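## Task

Set the espresso tamper with the black handle on the work bench beside arm1, the timer with the black round cap on the desk beside arm2, and the green self-inking stamp on the desk beside arm3. Each must keep its current upright orientation with its entire base resting on the top surface. The attempt fails if any item taken from a top ends up unheld on the floor or on a lower board under a top.

## Robot and tools

Robots: three identical i2rt Big YAM arms named arm1, arm2 and arm3. Each has six joints, a two-finger gripper and a wrist camera (arm1_cam_wrist, arm2_cam_wrist, arm3_cam_wrist). Two fixed room cameras, room_a and room_b, also watch the scene. Loose objects may occasionally get a short shove from outside.

Frame: one shared scene frame, origin on the floor, +z up, distances in metres. Arm feet (base_link), each facing along its own +x: arm1 at x=+1.041 y=-0.568 z=+0.971 quat_wxyz=(+0.854, -0.001, -0.001, +0.521); arm2 at x=-0.281 y=-0.361 z=+0.897 quat_wxyz=(+0.997, -0.001, -0.001, -0.077); arm3 at x=-0.753 y=+0.939 z=+0.866 quat_wxyz=(+0.917, +0.001, +0.000, +0.398). The hand point sits between the finger pads, roughly 1 cm short of the tips; fingers point along the hand's +z and close along its y. Reach is about 1.0 m from the joint1 axis. Printed hand positions get less accurate at long reach.

Tool move: keys arm1, arm2, arm3 and cameras. Each arm key is a separate object; an arm omitted gets nothing new and keeps pushing toward its previous target. Inside an arm object:
- joints: absolute joint targets by name, radians except gripper_m. Ranges: joint1_rad -2.879 to 2.879 (yaw about the foot, positive counter-clockwise seen from above, 0 along the foot's facing); joint2_rad 0 to 3.141 (shoulder, 0 = upper arm back and near level, positive lifts then swings forward); joint3_rad 0 to 3.019 (elbow, 0 folded, positive opens); joint4_rad -1.692 to 1.57 (hand pitch, positive tips fingers up); joint5_rad -1.57 to 1.57 (sideways swing, positive to the arm's right); joint6_rad -2.094 to 2.094 (roll, positive clockwise viewed from behind); gripper_m 0 to 0.093 metres of fingertip gap. Done tolerances: ±0.045, ±0.14, ±0.09, ±0.055, ±0.03, ±0.035, ±0.003.
- target: one list of 7 numbers [x, y, z, qw, qx, qy, qz], an absolute hand pose in the scene frame (metres plus unit quaternion, same form as the printed hand line). The hand travels straight from its current hand_target toward it. With target present, joints may only contain gripper_m.
- speed: top path speed in m/s, 0.002 to 0.5, default 0.25; only allowed with target. Rotation caps at twice that in rad/s.
All motions in one call begin together; every hand path in a call finishes at the same moment, paced by the slowest. Paths run 0.5 to 10 s and no call exceeds 15 s. Each control step limits the commanded pose to 100 mm and 20 degrees from the measured one, so hands lag, wander, may overshoot speed near full stretch, and often settle a centimetre or more off. Paths do not avoid obstacles or other arms. Unknown keys make a call invalid; out-of-range values get it refused, and a refusal cancels the remaining move, wait and finished_scene calls in that reply.
cameras: list of names, or "all"/omitted for all, [] for none.

Tool wait: seconds from 0 to 10, plus optional cameras; commands nothing and reports state and images. zoom_image: camera plus region [x0, y0, x1, y1] in pixels of that camera's latest image (504x504, origin top-left, at most 504 on a side). finished_scene: scene number; it cannot be reversed, and nothing else should follow it in the same reply after the first scene ends.

Results: the move line lists each arm sent a motion with done or its worst status. joint_status and hand_status words: off_target (stopped short, may still push); time_out (each joint keeps a nearby target and pushes on; on_its_own lists them, and 'held at' is the target, not the reading; send the reported position to relax it); not_followed, with 'joint command not followed' or 'pose unreachable' meaning a self/inter-arm collision check withheld the motion, while a gripper target still runs. Arms listed 'as last shown' were not commanded and repeat old lines. Joint velocities are in rad/s (gripper m/s); 'within noise' means still. Joint torques follow joint order, include gravity, carry offsets and noise; numbers 3 and 4 wrap at ±28 N m. Images may trail the state slightly.

Gripper: gripping a hard part reads up to about 0.005 m narrower (or up to 0.002 wider) than the part; closed on nothing reads 0.000 to 0.003. Targeting about 0.005 m under the first-contact reading gives full force (about 50 to 64 N per pad). Release by sending a width well above the reading.

Avoid: arms pressing hard on each other, including one gripper closing on another arm's fingers (this ends the scene); the collision check does not stop fingers, housings or wrist cameras meeting. Arms keep pushing after contact, which heats motors; MOTOR HOT appears at 85 °C and at 100 °C the arm goes limp for 30 to 60 s (limit_stop_at_motor_heat; resend targets afterward). Do not slam fixed objects, drop parts from height, release moving parts, or leave anything on the floor or a lower shelf board. Smooth, low-effort motion is preferred, and the robots keep running while you think.

Each tool is called after ">>>" by a JSON object that holds its "api" and its "payload", one argument or row to a line.

## Session

>>> {"api": "move", "payload": {

}}

>>> {"api": "zoom_image", "payload": {
  "camera": "room_a",
  "region": [230, 120, 504, 360]
}}

>>> {"api": "zoom_image", "payload": {
  "camera": "room_a",
  "region": [0, 200, 230, 460]
}}

>>> {"api": "zoom_image", "payload": {
  "camera": "room_b",
  "region": [280, 320, 504, 504]
}}

>>> {"api": "zoom_image", "payload": {
  "camera": "room_b",
  "region": [360, 60, 504, 220]
}}

>>> {"api": "zoom_image", "payload": {
  "camera": "room_b",
  "region": [0, 200, 150, 350]
}}

Scene clock: 0.00 s.
Joint torques (N m): no reading
Heat: arm1: hottest joint3_rad 36 °C; arm2: hottest joint1_rad 37 °C; arm3: hottest joint3_rad 38 °C.
Joint velocities: within noise
arm1.joint_positions: joint1_rad=+0.529 joint2_rad=+0.410 joint3_rad=+1.662 joint4_rad=-1.375 joint5_rad=-0.039 joint6_rad=+0.062 gripper_m=+0.09396
arm1.joint_status: not commanded
arm1.hand: x=+1.0295 y=-0.5002 z=+1.6467 quat_wxyz=(-0.430, +0.537, -0.522, -0.504) (m; scene frame)
arm1.hand_target: x=+1.0297 y=-0.5039 z=+1.6536 quat_wxyz=(-0.434, +0.533, -0.518, -0.509) (m; scene frame)
arm1.hand_status: not commanded
arm2.joint_positions: joint1_rad=-0.108 joint2_rad=+0.538 joint3_rad=+1.526 joint4_rad=-1.164 joint5_rad=+0.207 joint6_rad=-0.013 gripper_m=+0.09396
arm2.joint_status: not commanded
arm2.hand: x=-0.1145 y=-0.4425 z=+1.5566 quat_wxyz=(-0.622, -0.160, -0.748, +0.167) (m; scene frame)
arm2.hand_target: x=-0.1194 y=-0.4412 z=+1.5690 quat_wxyz=(-0.633, -0.160, -0.738, +0.167) (m; scene frame)
arm2.hand_status: not commanded
arm3.joint_positions: joint1_rad=+0.550 joint2_rad=+0.275 joint3_rad=+1.338 joint4_rad=-1.240 joint5_rad=-0.044 joint6_rad=-0.298 gripper_m=+0.09396
arm3.joint_status: not commanded
arm3.hand: x=-0.7380 y=+1.0429 z=+1.4552 quat_wxyz=(-0.543, +0.576, -0.505, -0.343) (m; scene frame)
arm3.hand_target: x=-0.7389 y=+1.0385 z=+1.4658 quat_wxyz=(-0.552, +0.570, -0.500, -0.348) (m; scene frame)
arm3.hand_status: not commanded
pictures: arm1_cam_wrist, arm2_cam_wrist, arm3_cam_wrist, room_a, room_b
camera_calibration:
arm1_cam_wrist: T_world_to_cam=[[0.995515, 0.0748895, -0.0578112, -0.893128], [0.00880492, -0.681752, -0.73153, 0.856627], [-0.0941969, 0.72774, -0.679354, 1.70289], [0, 0, 0, 1]] pos_world=[1.04199, -0.588371, 1.73188]
arm2_cam_wrist: T_world_to_cam=[[-0.44244, -0.895406, 0.049939, -0.525215], [-0.66098, 0.287957, -0.692954, 1.132], [0.606095, -0.3396, -0.71925, 1.15918], [0, 0, 0, 1]] pos_world=[-0.186717, -0.402594, 1.64439]
arm3_cam_wrist: T_world_to_cam=[[0.955864, -0.0935565, 0.278517, 0.397835], [0.12019, -0.740493, -0.661229, 1.8267], [0.268102, 0.66552, -0.696566, 0.64208], [0, 0, 0, 1]] pos_world=[-0.771972, 0.962562, 1.54432]

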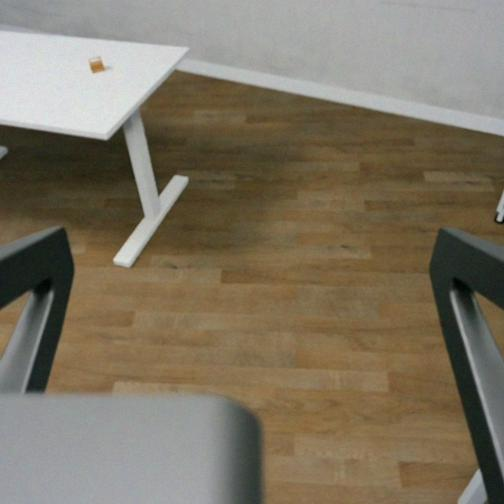

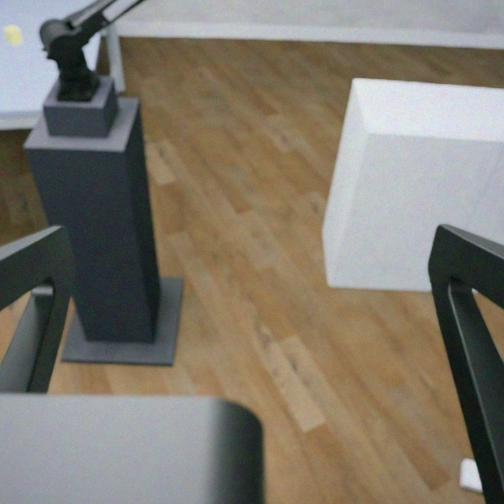

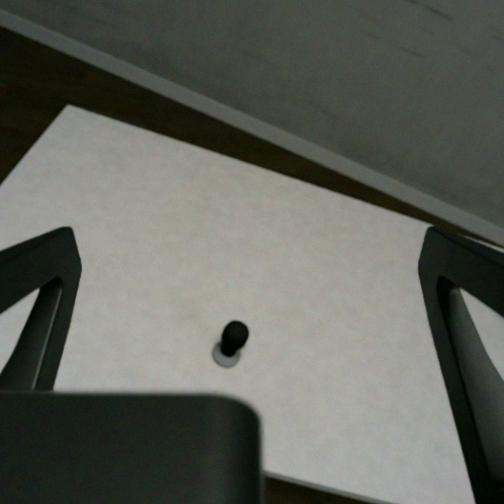

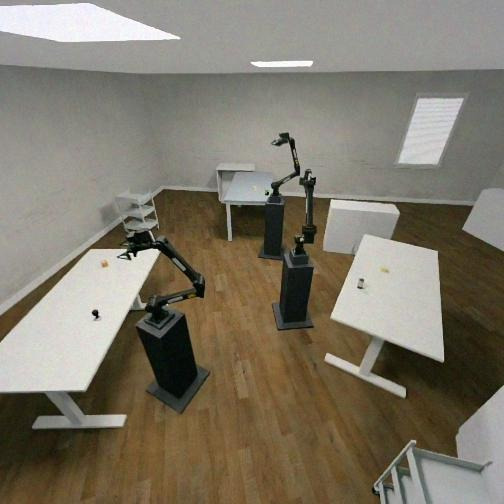

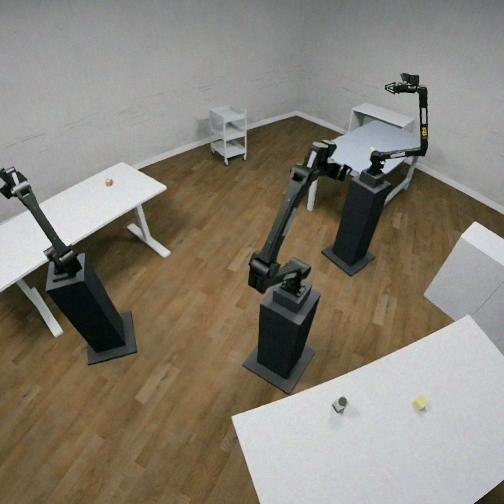

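Scaled by 1.839 from the camera's 504x504 image, which has a finer 720x720 frame.

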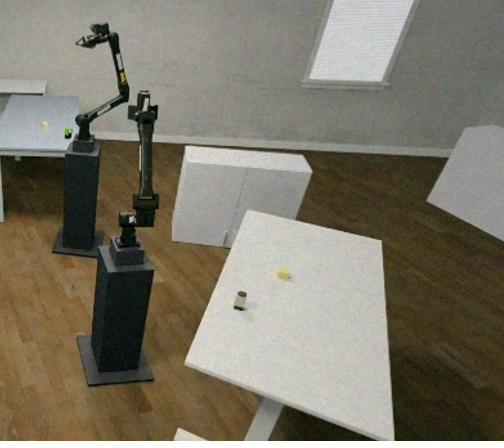

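Scaled by 1.938 from the camera's 504x504 image, which has a finer 720x720 frame.

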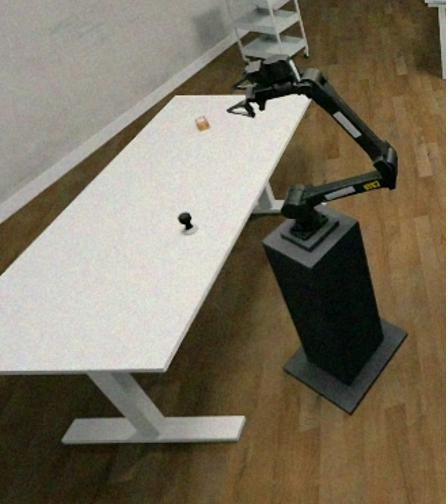

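Scaled by 2.250 from the camera's 504x504 image, which has a finer 720x720 frame.

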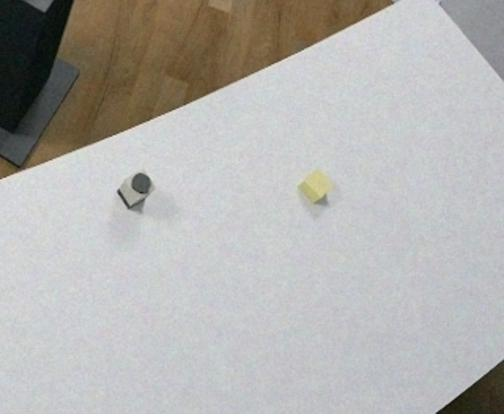

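Scaled by 3.150 from the camera's 504x504 image, which has a finer 720x720 frame.

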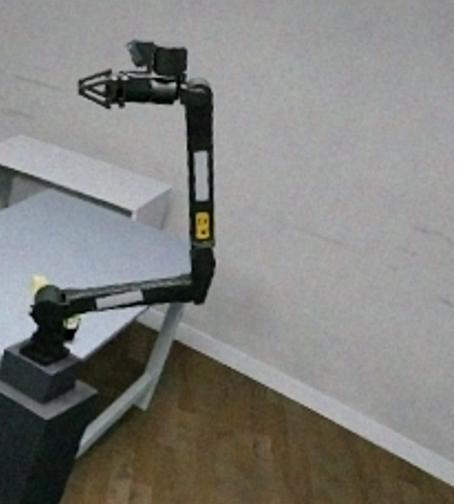

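Scaled by 3.360 from the camera's 504x504 image, which has a finer 720x720 frame.

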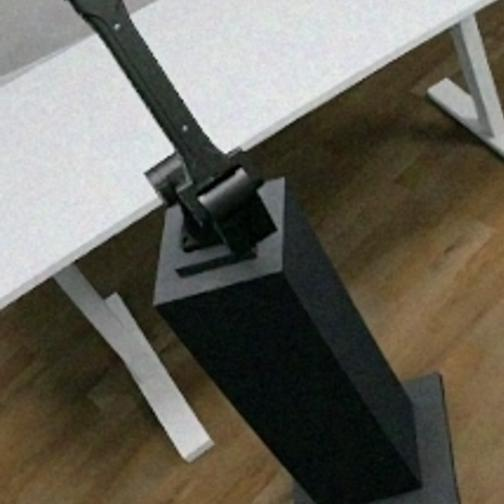

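>>> {"api": "move", "payload": {
  "arm1": {"joints":{"joint1_rad":-1.2,"joint5_rad":0,"joint6_rad":0}},
  "arm2": {"joints":{"joint1_rad":2.065,"joint2_rad":1.6,"joint3_rad":0.513,"joint4_rad":1.122,"joint5_rad":0,"joint6_rad":0}},
  "arm3": {"target":[-0.591,1.32,0.89,0.385,-0.4895,0.7397,0.2548],"speed":0.4}
}}

>>> {"api": "zoom_image", "payload": {
  "camera": "arm3_cam_wrist",
  "region": [100, 0, 404, 304]
}}

Scene clock: 39.33 s.
Joint torques (N m): arm1=[-2.08 4.84 4.83 1.96 0.09 -0.12] | arm2=[0.73 -10.4 6.43 2.96 -0.09 0.24] | arm3=[-0.91 -3.49 6.94 2.77 0.07 0.08]
Heat: arm1: hottest joint3_rad 37 °C; arm2: hottest joint1_rad 37 °C; arm3: hottest joint3_rad 42 °C.
move: arm1 done; arm2 done; arm3 off_target
Joint velocities: within noise
arm1.joint_positions: joint1_rad=-1.192 joint2_rad=+0.410 joint3_rad=+1.662 joint4_rad=-1.375 joint5_rad=-0.002 joint6_rad=+0.013 gripper_m=+0.09398
arm1.joint_status: all done
arm1.hand: x=+1.1062 y=-0.5733 z=+1.6470 quat_wxyz=(-0.663, -0.040, -0.747, +0.027) (m; scene frame)
arm1.hand_target: x=+1.1024 y=-0.5738 z=+1.6538 quat_wxyz=(-0.670, -0.038, -0.741, +0.035) (m; scene frame)
arm1.hand_status: not commanded
arm2.joint_positions: joint1_rad=+2.055 joint2_rad=+1.589 joint3_rad=+0.515 joint4_rad=+1.102 joint5_rad=+0.001 joint6_rad=-0.012 gripper_m=+0.09398
arm2.joint_status: all done
arm2.hand: x=-0.4505 y=+0.1378 z=+1.0753 quat_wxyz=(-0.420, +0.570, -0.403, -0.580) (m; scene frame)
arm2.hand_target: x=-0.4554 y=+0.1359 z=+1.0740 quat_wxyz=(-0.415, +0.568, -0.402, -0.587) (m; scene frame)
arm2.hand_status: not commanded
arm3.joint_positions: joint1_rad=+0.348 joint2_rad=+1.458 joint3_rad=+0.290 joint4_rad=+0.511 joint5_rad=-0.002 joint6_rad=-0.009 gripper_m=+0.09396
arm3.joint_status: not commanded
arm3.hand: x=-0.5987 y=+1.3001 z=+0.8779 quat_wxyz=(-0.368, +0.498, -0.747, -0.243) (m; scene frame)
arm3.hand_target: x=-0.5914 y=+1.3190 z=+0.8906 quat_wxyz=(-0.385, +0.490, -0.740, -0.255) (m; scene frame)
arm3.hand_status: off_target (0.025 m and 2.6 deg from the pose sent, 0.646 m and 35.5 deg at the start; pose on its path clipped on 13 of 94 steps)
pictures: arm1_cam_wrist, arm2_cam_wrist, arm3_cam_wrist, room_a, room_b
camera_calibration:
arm1_cam_wrist: T_world_to_cam=[[-0.105257, -0.994432, -0.00499254, -0.446398], [-0.67304, 0.0749331, -0.7358, 2.00134], [0.732078, -0.0740881, -0.67718, 0.386192], [0, 0, 0, 1]] pos_world=[1.01727, -0.565267, 1.73188]
arm2_cam_wrist: T_world_to_cam=[[0.944692, 0.327696, 0.0131613, 0.365719], [0.197098, -0.53521, -0.821403, 1.04744], [-0.262126, 0.778566, -0.570197, 0.508216], [0, 0, 0, 1]] pos_world=[-0.418723, 0.0450764, 1.14534]
arm3_cam_wrist: T_world_to_cam=[[0.924527, -0.381115, -0.000606695, 1.04975], [-0.365683, -0.886642, -0.283093, 1.18586], [0.107353, 0.26195, -0.959092, 0.690312], [0, 0, 0, 1]] pos_world=[-0.61098, 1.27068, 0.998418]

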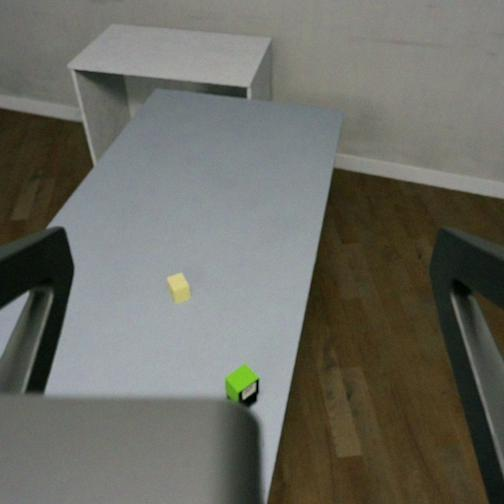

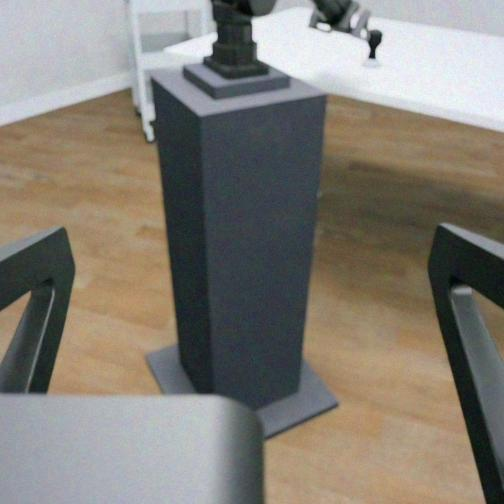

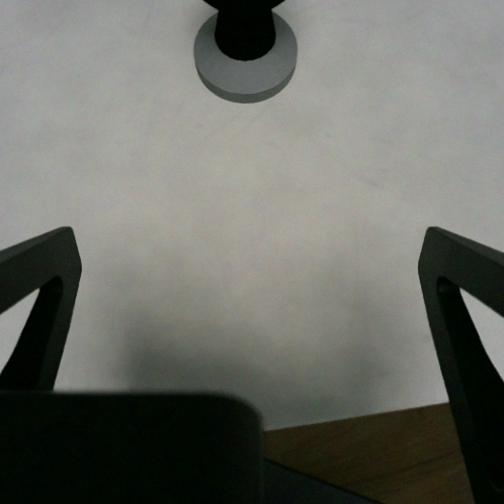

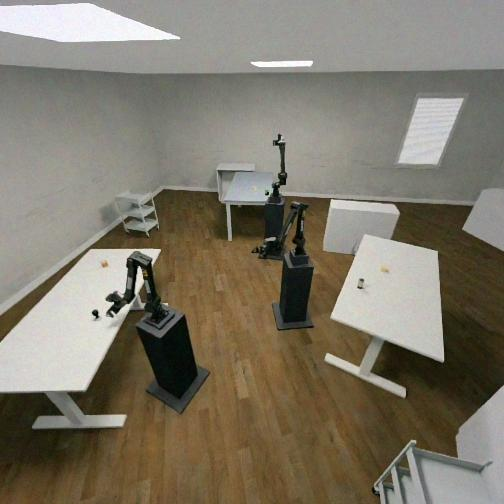

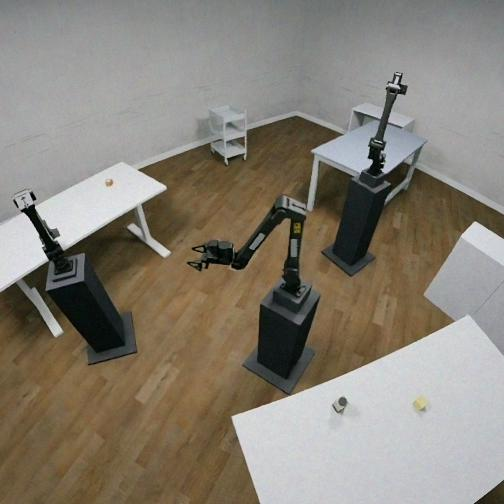

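Scaled by 1.658 from the camera's 504x504 image, which has a finer 720x720 frame.

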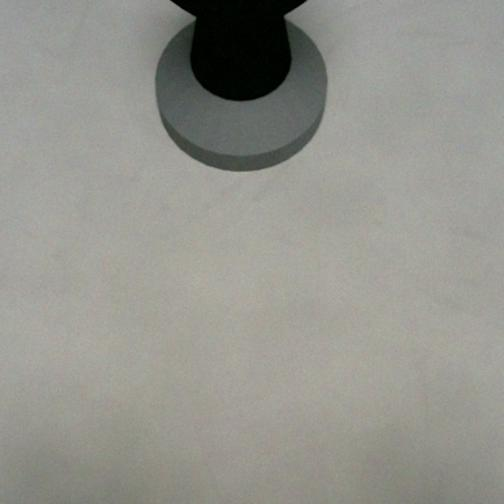

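>>> {"api": "zoom_image", "payload": {
  "camera": "arm2_cam_wrist",
  "region": [330, 10, 420, 80]
}}

>>> {"api": "zoom_image", "payload": {
  "camera": "arm1_cam_wrist",
  "region": [200, 340, 290, 420]
}}

Scaled by 5.600 from the camera's 504x504 image, which has a finer 720x720 frame.

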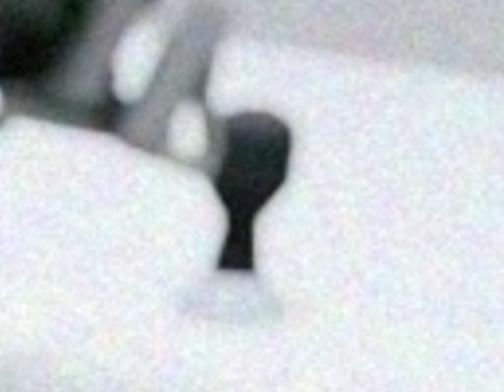

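Scaled by 5.600 from the camera's 504x504 image, which has a finer 720x720 frame.

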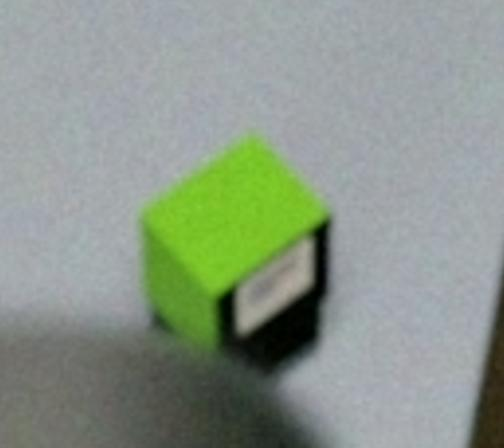

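>>> {"api": "move", "payload": {
  "arm1": {"target":[1.41,-0.593,0.98,0.4614,0.0310,0.8865,-0.0161],"speed":0.35},
  "arm3": {"target":[-0.554,1.408,0.903,0.2852,-0.5186,0.7836,0.1888],"speed":0.25},
  "cameras": ["arm1_cam_wrist","arm2_cam_wrist","arm3_cam_wrist"]
}}

>>> {"api": "zoom_image", "payload": {
  "camera": "arm2_cam_wrist",
  "region": [300, 0, 450, 80]
}}

Scene clock: 95.47 s.
Joint torques (N m): arm1=[-1.32 -7.53 5.44 2.36 -0.05 0] | arm2=[0.73 -10.46 6.26 2.96 -0.11 0.22] | arm3=[-1.03 -7.24 9.68 1.22 0.07 0.1]
Heat: arm1: hottest joint3_rad 38 °C; arm2: hottest joint1_rad 37 °C; arm3: hottest joint3_rad 44 °C.
move: arm1 off_target; arm3 off_target
Joint velocities: within noise
arm1.joint_positions: joint1_rad=-1.163 joint2_rad=+1.449 joint3_rad=+0.175 joint4_rad=+0.615 joint5_rad=+0.005 joint6_rad=+0.004 gripper_m=+0.09398
arm1.joint_status: not commanded
arm1.hand: x=+1.3909 y=-0.5925 z=+0.9689 quat_wxyz=(-0.441, -0.033, -0.897, +0.016) (m; scene frame)
arm1.hand_target: x=+1.4092 y=-0.5930 z=+0.9805 quat_wxyz=(-0.461, -0.031, -0.887, +0.016) (m; scene frame)
arm1.hand_status: off_target (0.022 m and 2.6 deg from the pose sent, 0.733 m and 28.2 deg at the start; pose on its path clipped on 9 of 115 steps)
arm2: as last shown
arm2.hand_target: x=-0.4554 y=+0.1359 z=+1.0739 quat_wxyz=(-0.415, +0.568, -0.402, -0.587) (m; scene frame)
arm3.joint_positions: joint1_rad=+0.348 joint2_rad=+1.562 joint3_rad=+0.694 joint4_rad=-0.036 joint5_rad=-0.001 joint6_rad=-0.007 gripper_m=+0.09396
arm3.joint_status: not commanded
arm3.hand: x=-0.5616 y=+1.3864 z=+0.8901 quat_wxyz=(-0.273, +0.523, -0.787, -0.181) (m; scene frame)
arm3.hand_target: x=-0.5545 y=+1.4070 z=+0.9037 quat_wxyz=(-0.285, +0.519, -0.784, -0.189) (m; scene frame)
arm3.hand_status: off_target (0.026 m and 1.8 deg from the pose sent, 0.119 m and 12.4 deg at the start)
pictures: arm1_cam_wrist, arm2_cam_wrist, arm3_cam_wrist
camera_calibration:
arm1_cam_wrist: T_world_to_cam=[[-0.0786103, -0.996839, 0.0115387, -0.493423], [-0.955486, 0.0720375, -0.286105, 1.65093], [0.28437, -0.0335159, -0.958129, 0.636069], [0, 0, 0, 1]] pos_world=[1.35777, -0.589474, 1.08747]
arm2_cam_wrist: T_world_to_cam=[[0.944692, 0.327696, 0.0131613, 0.365719], [0.197098, -0.53521, -0.821403, 1.04744], [-0.262126, 0.778566, -0.570197, 0.508216], [0, 0, 0, 1]] pos_world=[-0.418723, 0.0450764, 1.14534]
arm3_cam_wrist: T_world_to_cam=[[0.923909, -0.382589, -0.00417434, 1.05319], [-0.382433, -0.92309, -0.0406062, 1.10472], [0.0116822, 0.0391129, -0.999167, 0.966269], [0, 0, 0, 1]] pos_world=[-0.561857, 1.3849, 1.01472]

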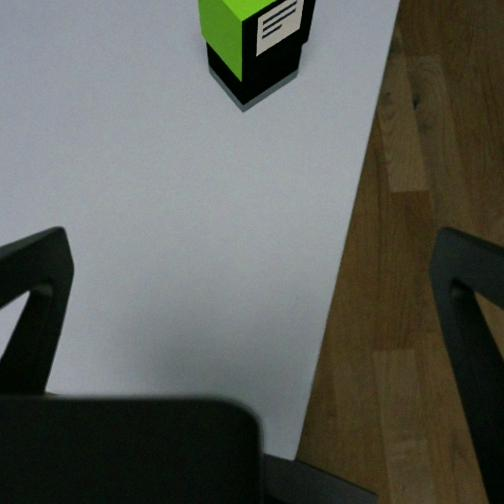

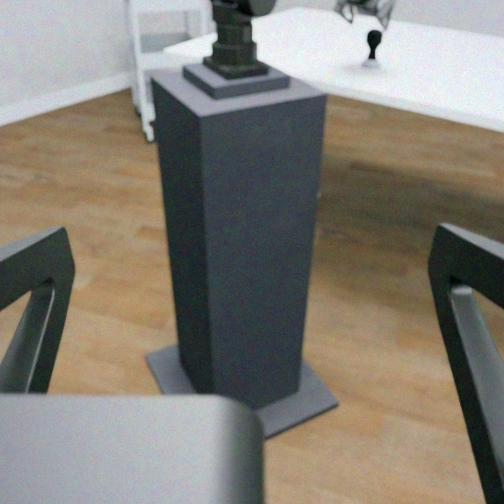

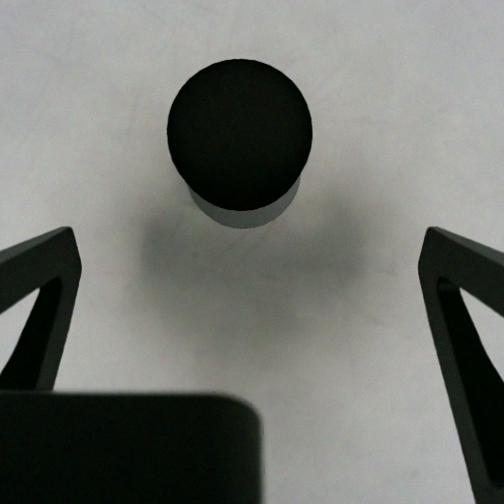

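Scaled by 3.360 from the camera's 504x504 image, which has a finer 720x720 frame.

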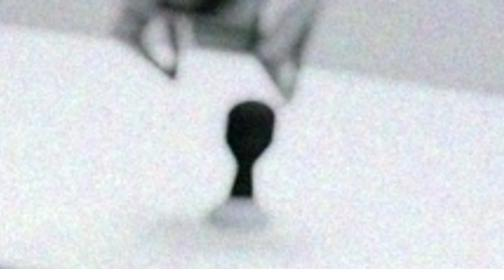

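>>> {"api": "move", "payload": {
  "arm1": {"target":[1.54,-0.603,1.24,0.3744,0.0324,0.9266,-0.0131],"speed":0.3},
  "arm3": {"target":[-0.540,1.452,0.862,0.2852,-0.5186,0.7836,0.1888],"speed":0.15},
  "cameras": ["arm1_cam_wrist","arm2_cam_wrist","arm3_cam_wrist"]
}}

>>> {"api": "zoom_image", "payload": {
  "camera": "arm2_cam_wrist",
  "region": [300, 0, 450, 80]
}}

Scene clock: 144.83 s.
Joint torques (N m): arm1=[-1.73 -10.87 13.11 0.88 -0.05 -0.03] | arm2=[1.38 -10.05 6.3 3.03 -0.13 0.2] | arm3=[-0.44 -9.23 8.87 2.32 0.08 0.1]
Heat: arm1: hottest joint3_rad 39 °C; arm2: hottest joint1_rad 37 °C; arm3: hottest joint3_rad 49 °C.
move: arm1 off_target; arm3 off_target
Joint velocities: within noise
arm1.joint_positions: joint1_rad=-1.163 joint2_rad=+1.202 joint3_rad=+0.977 joint4_rad=-0.632 joint5_rad=+0.001 joint6_rad=+0.004 gripper_m=+0.09398
arm1.joint_status: not commanded
arm1.hand: x=+1.5224 y=-0.6004 z=+1.2071 quat_wxyz=(-0.350, -0.033, -0.936, +0.012) (m; scene frame)
arm1.hand_target: x=+1.5380 y=-0.6029 z=+1.2400 quat_wxyz=(-0.375, -0.032, -0.926, +0.013) (m; scene frame)
arm1.hand_status: off_target (0.037 m and 3.0 deg from the pose sent, 0.310 m and 8.4 deg at the start)
arm2: as last shown
arm3.joint_positions: joint1_rad=+0.352 joint2_rad=+1.752 joint3_rad=+0.803 joint4_rad=+0.023 joint5_rad=+0.005 joint6_rad=+0.000 gripper_m=+0.09396
arm3.joint_status: not commanded
arm3.hand: x=-0.5464 y=+1.4254 z=+0.8486 quat_wxyz=(-0.265, +0.523, -0.791, -0.174) (m; scene frame)
arm3.hand_target: x=-0.5407 y=+1.4505 z=+0.8630 quat_wxyz=(-0.285, +0.519, -0.784, -0.189) (m; scene frame)
arm3.hand_status: off_target (0.030 m and 3.0 deg from the pose sent, 0.075 m and 1.8 deg at the start)
pictures: arm1_cam_wrist, arm2_cam_wrist, arm3_cam_wrist
camera_calibration:
arm1_cam_wrist: T_world_to_cam=[[-0.0737874, -0.997216, 0.0107216, -0.500265], [-0.993141, 0.0724997, -0.091728, 1.66831], [0.0906953, -0.0174164, -0.995726, 1.1765], [0, 0, 0, 1]] pos_world=[1.51325, -0.599334, 1.32987]
arm2_cam_wrist: T_world_to_cam=[[0.944692, 0.327696, 0.0131613, 0.365719], [0.197098, -0.53521, -0.821403, 1.04744], [-0.262126, 0.778566, -0.570197, 0.508216], [0, 0, 0, 1]] pos_world=[-0.418723, 0.0450764, 1.14534]
arm3_cam_wrist: T_world_to_cam=[[0.921939, -0.387311, -0.00417594, 1.05959], [-0.38732, -0.92176, -0.0184814, 1.12142], [0.00330886, 0.0186562, -0.99982, 0.948341], [0, 0, 0, 1]] pos_world=[-0.545665, 1.42638, 0.973321]

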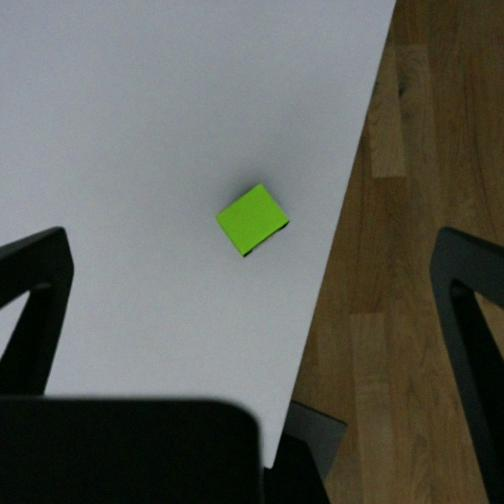

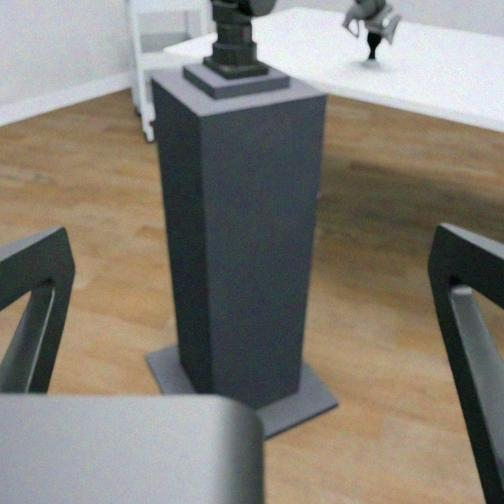

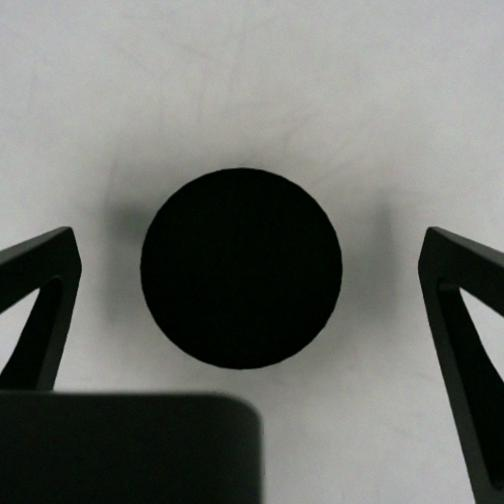

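Scaled by 3.360 from the camera's 504x504 image, which has a finer 720x720 frame.

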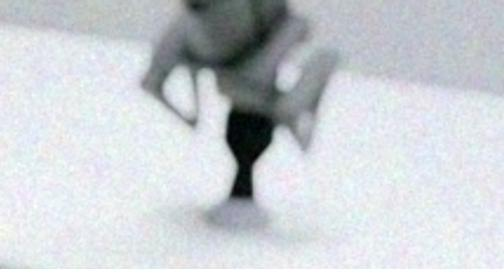

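>>> {"api": "move", "payload": {
  "arm3": {"joints":{"gripper_m":0.036}},
  "cameras": ["arm3_cam_wrist"]
}}

>>> {"api": "zoom_image", "payload": {
  "camera": "arm3_cam_wrist",
  "region": [0, 100, 500, 504]
}}

Scene clock: 152.90 s.
Joint torques (N m): arm1=[-1.73 -10.87 13.08 0.98 -0.05 -0.04] | arm2=[1.26 -10.17 6.23 2.89 -0.09 0.23] | arm3=[-0.44 -9.35 8.83 2.29 0.05 0.07]
Heat: arm1: hottest joint3_rad 41 °C; arm2: hottest joint1_rad 37 °C; arm3: hottest joint3_rad 47 °C.
move: arm3 off_target
Joint velocities: within noise
arm1, arm2: as last shown
arm1.hand: x=+1.5223 y=-0.6004 z=+1.2070 quat_wxyz=(-0.350, -0.033, -0.936, +0.012) (m; scene frame)
arm1.hand_target: x=+1.5380 y=-0.6029 z=+1.2401 quat_wxyz=(-0.375, -0.032, -0.926, +0.013) (m; scene frame)
arm3.joint_positions: joint1_rad=+0.354 joint2_rad=+1.752 joint3_rad=+0.803 joint4_rad=+0.024 joint5_rad=+0.006 joint6_rad=+0.001 gripper_m=+0.04496
arm3.joint_status: gripper_m off_target (ended at +0.04499, target +0.03600)
arm3.hand: x=-0.5468 y=+1.4261 z=+0.8490 quat_wxyz=(-0.266, +0.523, -0.791, -0.175) (m; scene frame)
arm3.hand_target: x=-0.5406 y=+1.4507 z=+0.8631 quat_wxyz=(-0.285, +0.519, -0.784, -0.189) (m; scene frame)
arm3.hand_status: not commanded
pictures: arm3_cam_wrist
camera_calibration:
arm3_cam_wrist: T_world_to_cam=[[0.922135, -0.386847, -0.00406376, 1.05962], [-0.386848, -0.921926, -0.0200399, 1.1238], [0.00400591, 0.0200516, -0.999791, 0.947092], [0, 0, 0, 1]] pos_world=[-0.546164, 1.42698, 0.973721]

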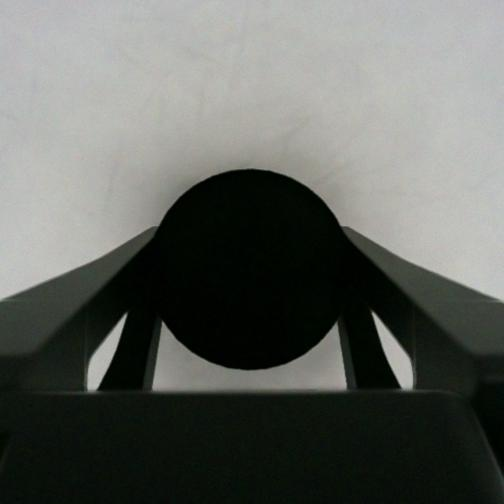

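Scaled by 1.008 from the camera's 504x504 image, which has a finer 720x720 frame.

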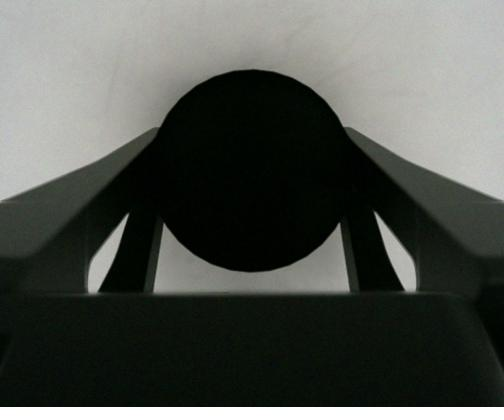

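>>> {"api": "move", "payload": {
  "arm3": {"target":[-0.542,1.445,1.175,0.2852,-0.5186,0.7836,0.1888],"speed":0.25},
  "arm1": {"joints":{"joint1_rad":1.89,"joint2_rad":1.33,"joint3_rad":1.13,"joint4_rad":-0.64}},
  "cameras": ["arm3_cam_wrist"]
}}

>>> {"api": "move", "payload": {
  "arm3": {"joints":{"joint1_rad":-2.042}},
  "cameras": ["arm3_cam_wrist","arm1_cam_wrist","room_b","arm2_cam_wrist"]
}}

Scene clock: 166.93 s.
Joint torques (N m): arm1=[-1.14 -14.27 11.44 0.98 0.06 -0.03] | arm2=[0.62 -9.93 6.39 3.07 -0.12 0.21] | arm3=[-0.62 -9.17 15.51 1.61 0.03 0.08]
Heat: arm1: hottest joint3_rad 43 °C; arm2: hottest joint1_rad 37 °C; arm3: hottest joint3_rad 47 °C.
move: arm1 done; arm3 off_target
Joint velocities: within noise
arm1.joint_positions: joint1_rad=+1.888 joint2_rad=+1.342 joint3_rad=+1.085 joint4_rad=-0.632 joint5_rad=-0.002 joint6_rad=+0.004 gripper_m=+0.09401
arm1.joint_status: all done
arm1.hand: x=+0.5191 y=-0.4844 z=+1.1947 quat_wxyz=(-0.024, +0.940, -0.076, -0.332) (m; scene frame)
arm1.hand_target: x=+0.5093 y=-0.4840 z=+1.2232 quat_wxyz=(-0.026, +0.932, -0.073, -0.355) (m; scene frame)
arm1.hand_status: not commanded
arm2: as last shown
arm3.joint_positions: joint1_rad=+0.354 joint2_rad=+1.352 joint3_rad=+1.207 joint4_rad=-0.832 joint5_rad=+0.006 joint6_rad=+0.001 gripper_m=+0.04496
arm3.joint_status: not commanded
arm3.hand: x=-0.5487 y=+1.4199 z=+1.1210 quat_wxyz=(-0.245, +0.528, -0.797, -0.161) (m; scene frame)
arm3.hand_target: x=-0.5438 y=+1.4405 z=+1.1750 quat_wxyz=(-0.285, +0.519, -0.783, -0.189) (m; scene frame)
arm3.hand_status: off_target (0.060 m and 5.9 deg from the pose sent, 0.327 m and 3.0 deg at the start; pose on its path clipped on 41 of 82 steps)
pictures: arm3_cam_wrist
camera_calibration:
arm3_cam_wrist: T_world_to_cam=[[0.92208, -0.386979, -0.00406543, 1.06012], [-0.386666, -0.921668, 0.0319092, 1.06423], [-0.0160952, -0.0278509, -0.999483, 1.27574], [0, 0, 0, 1]] pos_world=[-0.54548, 1.42665, 1.24543]

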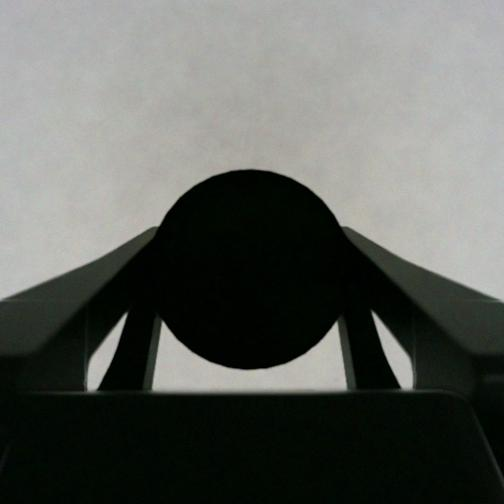

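Scene clock: 169.17 s.
Joint torques (N m): arm1=[-1.14 -14.15 11.44 1.02 0.05 -0.03] | arm2=[1.26 -9.58 6.23 2.82 -0.11 0.17] | arm3=[-1.2 -11.11 14.15 1.55 -0.2 0.07]
Heat: arm1: hottest joint3_rad 43 °C; arm2: hottest joint1_rad 37 °C; arm3: hottest joint3_rad 48 °C.
move: arm3 done
Joint velocities: within noise
arm1, arm2: as last shown
arm3.joint_positions: joint1_rad=-2.044 joint2_rad=+1.372 joint3_rad=+1.225 joint4_rad=-0.832 joint5_rad=+0.011 joint6_rad=+0.001 gripper_m=+0.04498
arm3.joint_status: all done
arm3.hand: x=-0.5754 y=+0.4394 z=+1.1181 quat_wxyz=(-0.234, -0.552, -0.782, +0.171) (m; scene frame)
arm3.hand_target: x=-0.5691 y=+0.4268 z=+1.1729 quat_wxyz=(-0.277, -0.543, -0.767, +0.198) (m; scene frame)
arm3.hand_status: not commanded
pictures: arm1_cam_wrist, arm2_cam_wrist, arm3_cam_wrist, room_b
camera_calibration:
arm1_cam_wrist: T_world_to_cam=[[0.161439, 0.986863, 0.00631362, 0.385844], [0.985412, -0.160846, -0.0556, -0.520941], [-0.053854, 0.0151975, -0.998433, 1.35123], [0, 0, 0, 1]] pos_world=[0.52382, -0.485102, 1.31771]
arm2_cam_wrist: T_world_to_cam=[[0.944692, 0.327696, 0.0131613, 0.365719], [0.197098, -0.53521, -0.821403, 1.04744], [-0.262126, 0.778566, -0.570197, 0.508216], [0, 0, 0, 1]] pos_world=[-0.418723, 0.0450764, 1.14534]
arm3_cam_wrist: T_world_to_cam=[[-0.94167, -0.336522, 0.00327505, -0.397453], [-0.336168, 0.941045, 0.0377622, -0.645552], [-0.0157898, 0.0344585, -0.999281, 1.21773], [0, 0, 0, 1]] pos_world=[-0.572056, 0.431781, 1.24253]

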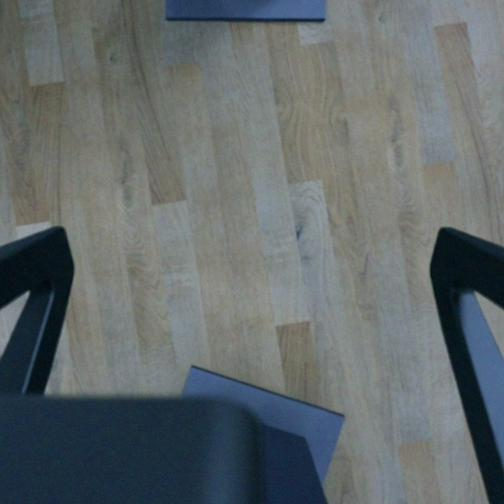

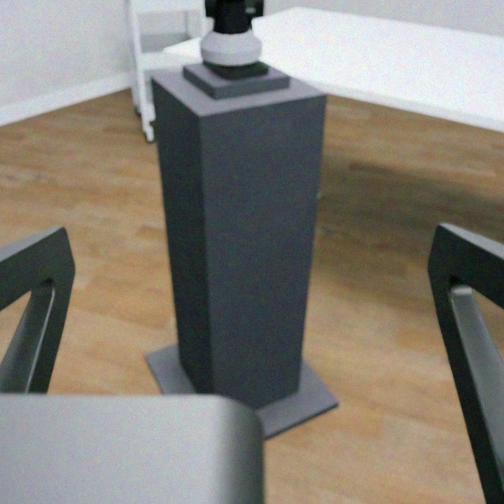

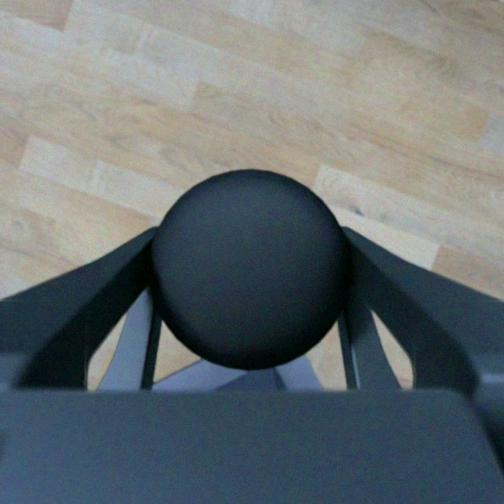

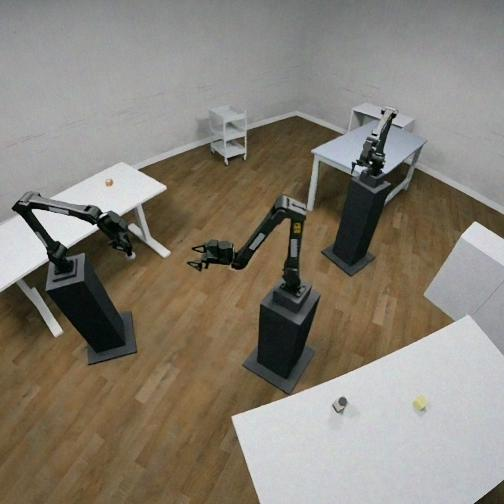

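>>> {"api": "move", "payload": {
  "arm3": {"target":[-0.511,0.275,1.19,0.3069,0.5318,0.7596,-0.2149],"speed":0.2},
  "cameras": ["arm3_cam_wrist","arm2_cam_wrist","room_a","room_b"]
}}

>>> {"api": "zoom_image", "payload": {
  "camera": "room_b",
  "region": [120, 200, 250, 290]
}}

>>> {"api": "zoom_image", "payload": {
  "camera": "room_a",
  "region": [200, 220, 300, 290]
}}

Scene clock: 180.50 s.
Joint torques (N m): arm1=[-1.08 -14.27 11.44 1.01 0.06 -0.03] | arm2=[0.97 -10.23 6.6 2.97 -0.05 0.23] | arm3=[-1.08 -14.86 16.01 1.77 -0.25 0]
Heat: arm1: hottest joint3_rad 44 °C; arm2: hottest joint1_rad 37 °C; arm3: hottest joint3_rad 51 °C.
move: arm3 off_target
Joint velocities: within noise
arm1, arm2: as last shown
arm3.joint_positions: joint1_rad=-2.044 joint2_rad=+1.728 joint3_rad=+1.642 joint4_rad=-0.827 joint5_rad=+0.003 joint6_rad=+0.001 gripper_m=+0.04498
arm3.joint_status: not commanded
arm3.hand: x=-0.5232 y=+0.2980 z=+1.1294 quat_wxyz=(-0.262, -0.545, -0.774, +0.187) (m; scene frame)
arm3.hand_target: x=-0.5132 y=+0.2808 z=+1.1901 quat_wxyz=(-0.307, -0.532, -0.759, +0.215) (m; scene frame)
arm3.hand_status: off_target (0.066 m and 6.5 deg from the pose sent, 0.191 m and 10.3 deg at the start; pose on its path clipped on 4 of 57 steps)
pictures: arm2_cam_wrist, arm3_cam_wrist, room_a, room_b
camera_calibration:
arm2_cam_wrist: T_world_to_cam=[[0.944692, 0.327696, 0.0131613, 0.365719], [0.197098, -0.53521, -0.821403, 1.04744], [-0.262126, 0.778566, -0.570197, 0.508216], [0, 0, 0, 1]] pos_world=[-0.418723, 0.0450764, 1.14534]
arm3_cam_wrist: T_world_to_cam=[[-0.940238, -0.340508, -0.00262179, -0.387289], [-0.340299, 0.939882, -0.0286067, -0.422331], [0.012205, -0.0260049, -0.999587, 1.26764], [0, 0, 0, 1]] pos_world=[-0.523334, 0.298031, 1.25402]

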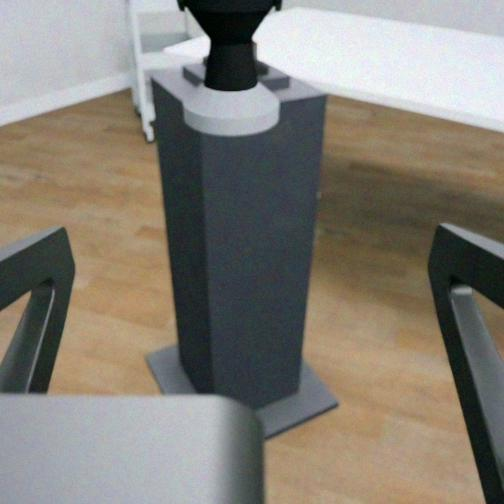

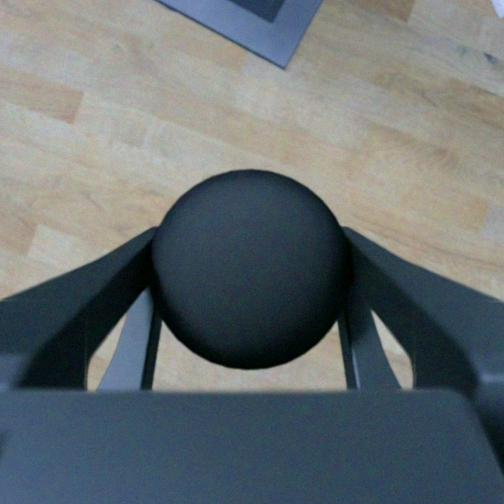

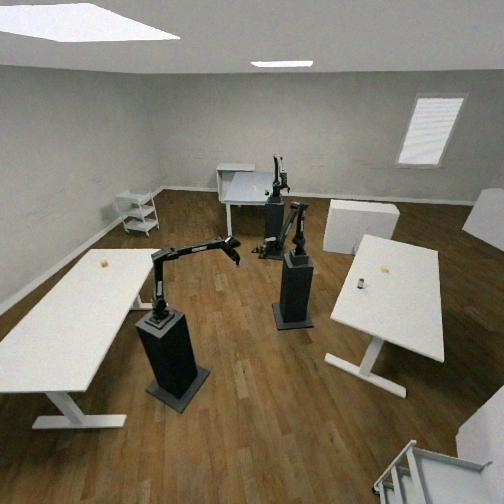

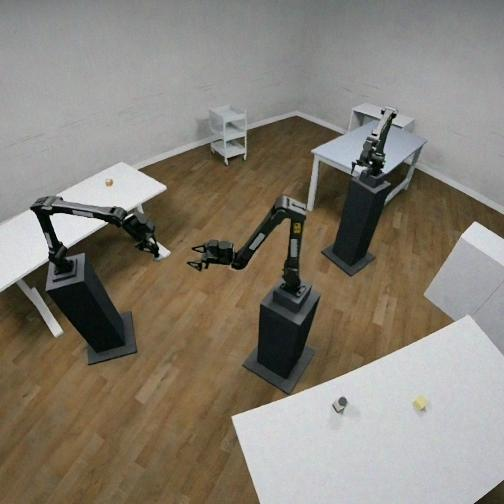

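Scaled by 3.877 from the camera's 504x504 image, which has a finer 720x720 frame.

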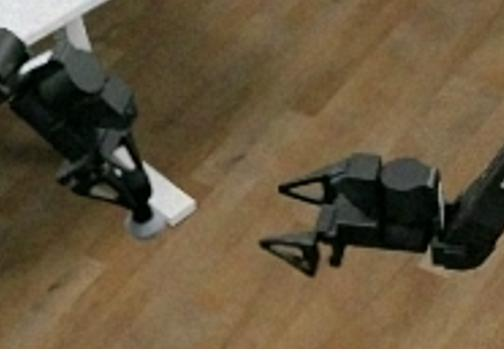

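Scaled by 5.040 from the camera's 504x504 image, which has a finer 720x720 frame.

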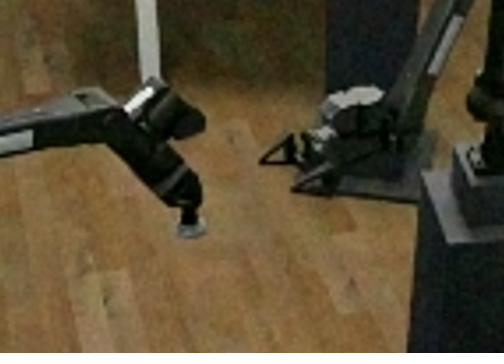

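>>> {"api": "move", "payload": {
  "arm2": {"target":[-0.528,0.309,1.077,0.4161,-0.5639,0.3949,0.5942],"speed":0.15},
  "cameras": ["arm3_cam_wrist","arm2_cam_wrist","room_a","room_b"]
}}

>>> {"api": "zoom_image", "payload": {
  "camera": "room_b",
  "region": [120, 200, 250, 290]
}}

>>> {"api": "zoom_image", "payload": {
  "camera": "room_a",
  "region": [200, 220, 300, 290]
}}

Scene clock: 209.57 s.
Joint torques (N m): arm1=[-1.2 -14.15 11.44 1.02 0.06 -0.04] | arm2=[1.03 -16.5 12.11 1.62 0.02 0.18] | arm3=[-1.14 -15.27 16.06 1.8 -0.25 0]
Heat: arm1: hottest joint3_rad 45 °C; arm2: hottest joint1_rad 37 °C; arm3: hottest joint3_rad 61 °C.
move: arm2 off_target
Joint velocities: within noise
arm1: as last shown
arm2.joint_positions: joint1_rad=+2.068 joint2_rad=+1.919 joint3_rad=+1.005 joint4_rad=+0.933 joint5_rad=+0.004 joint6_rad=-0.012 gripper_m=+0.09398
arm2.joint_status: not commanded
arm2.hand: x=-0.5133 y=+0.2955 z=+1.0618 quat_wxyz=(-0.416, +0.574, -0.402, -0.580) (m; scene frame)
arm2.hand_target: x=-0.5275 y=+0.3074 z=+1.0773 quat_wxyz=(-0.416, +0.564, -0.395, -0.594) (m; scene frame)
arm2.hand_status: off_target (0.025 m and 2.2 deg from the pose sent, 0.188 m and 2.0 deg at the start)
arm3.joint_positions: joint1_rad=-2.044 joint2_rad=+1.729 joint3_rad=+1.642 joint4_rad=-0.827 joint5_rad=+0.003 joint6_rad=+0.001 gripper_m=+0.04498
arm3.joint_status: not commanded
arm3.hand: x=-0.5232 y=+0.2979 z=+1.1284 quat_wxyz=(-0.262, -0.545, -0.774, +0.186) (m; scene frame)
arm3.hand_target: x=-0.5132 y=+0.2808 z=+1.1900 quat_wxyz=(-0.307, -0.532, -0.759, +0.215) (m; scene frame)
arm3.hand_status: not commanded
pictures: arm2_cam_wrist, arm3_cam_wrist, room_a, room_b
camera_calibration:
arm2_cam_wrist: T_world_to_cam=[[0.941389, 0.337069, 0.0130832, 0.369237], [0.204505, -0.53945, -0.816805, 1.13327], [-0.268262, 0.771607, -0.576765, 0.3672], [0, 0, 0, 1]] pos_world=[-0.480847, 0.203547, 1.13261]
arm3_cam_wrist: T_world_to_cam=[[-0.940239, -0.340505, -0.00262807, -0.387327], [-0.340314, 0.939921, -0.0271211, -0.423832], [0.0117051, -0.024606, -0.999629, 1.266], [0, 0, 0, 1]] pos_world=[-0.523234, 0.297633, 1.25302]

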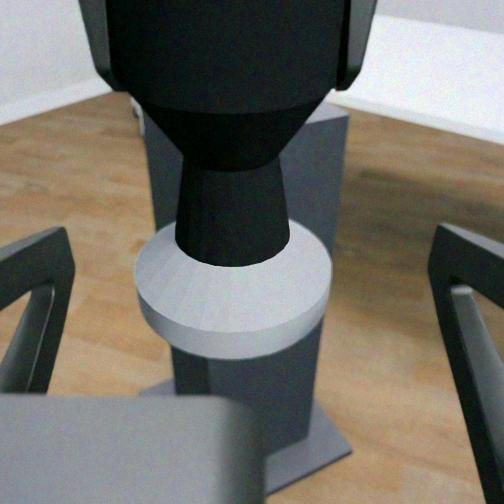

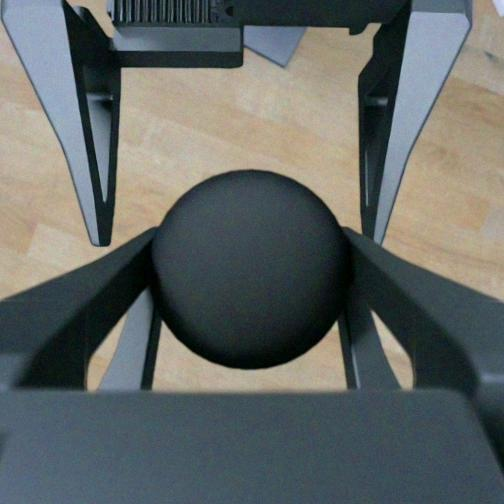

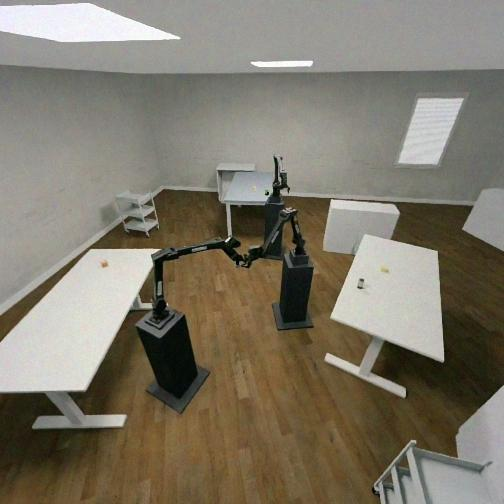

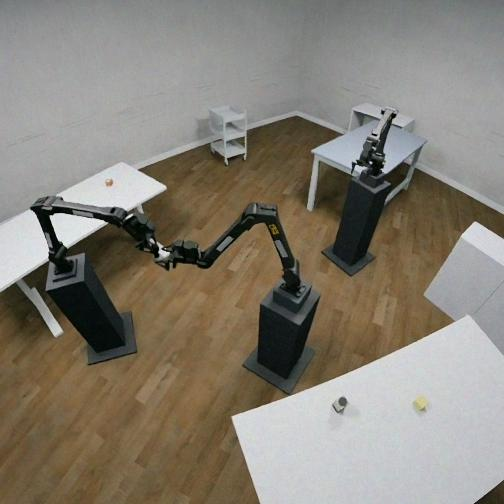

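Scaled by 3.877 from the camera's 504x504 image, which has a finer 720x720 frame.

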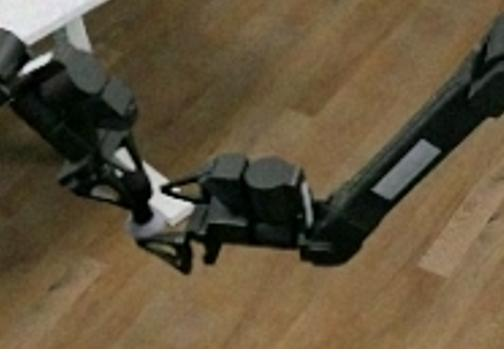

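Scaled by 5.040 from the camera's 504x504 image, which has a finer 720x720 frame.

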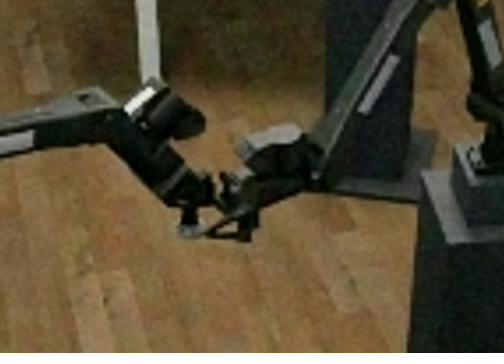

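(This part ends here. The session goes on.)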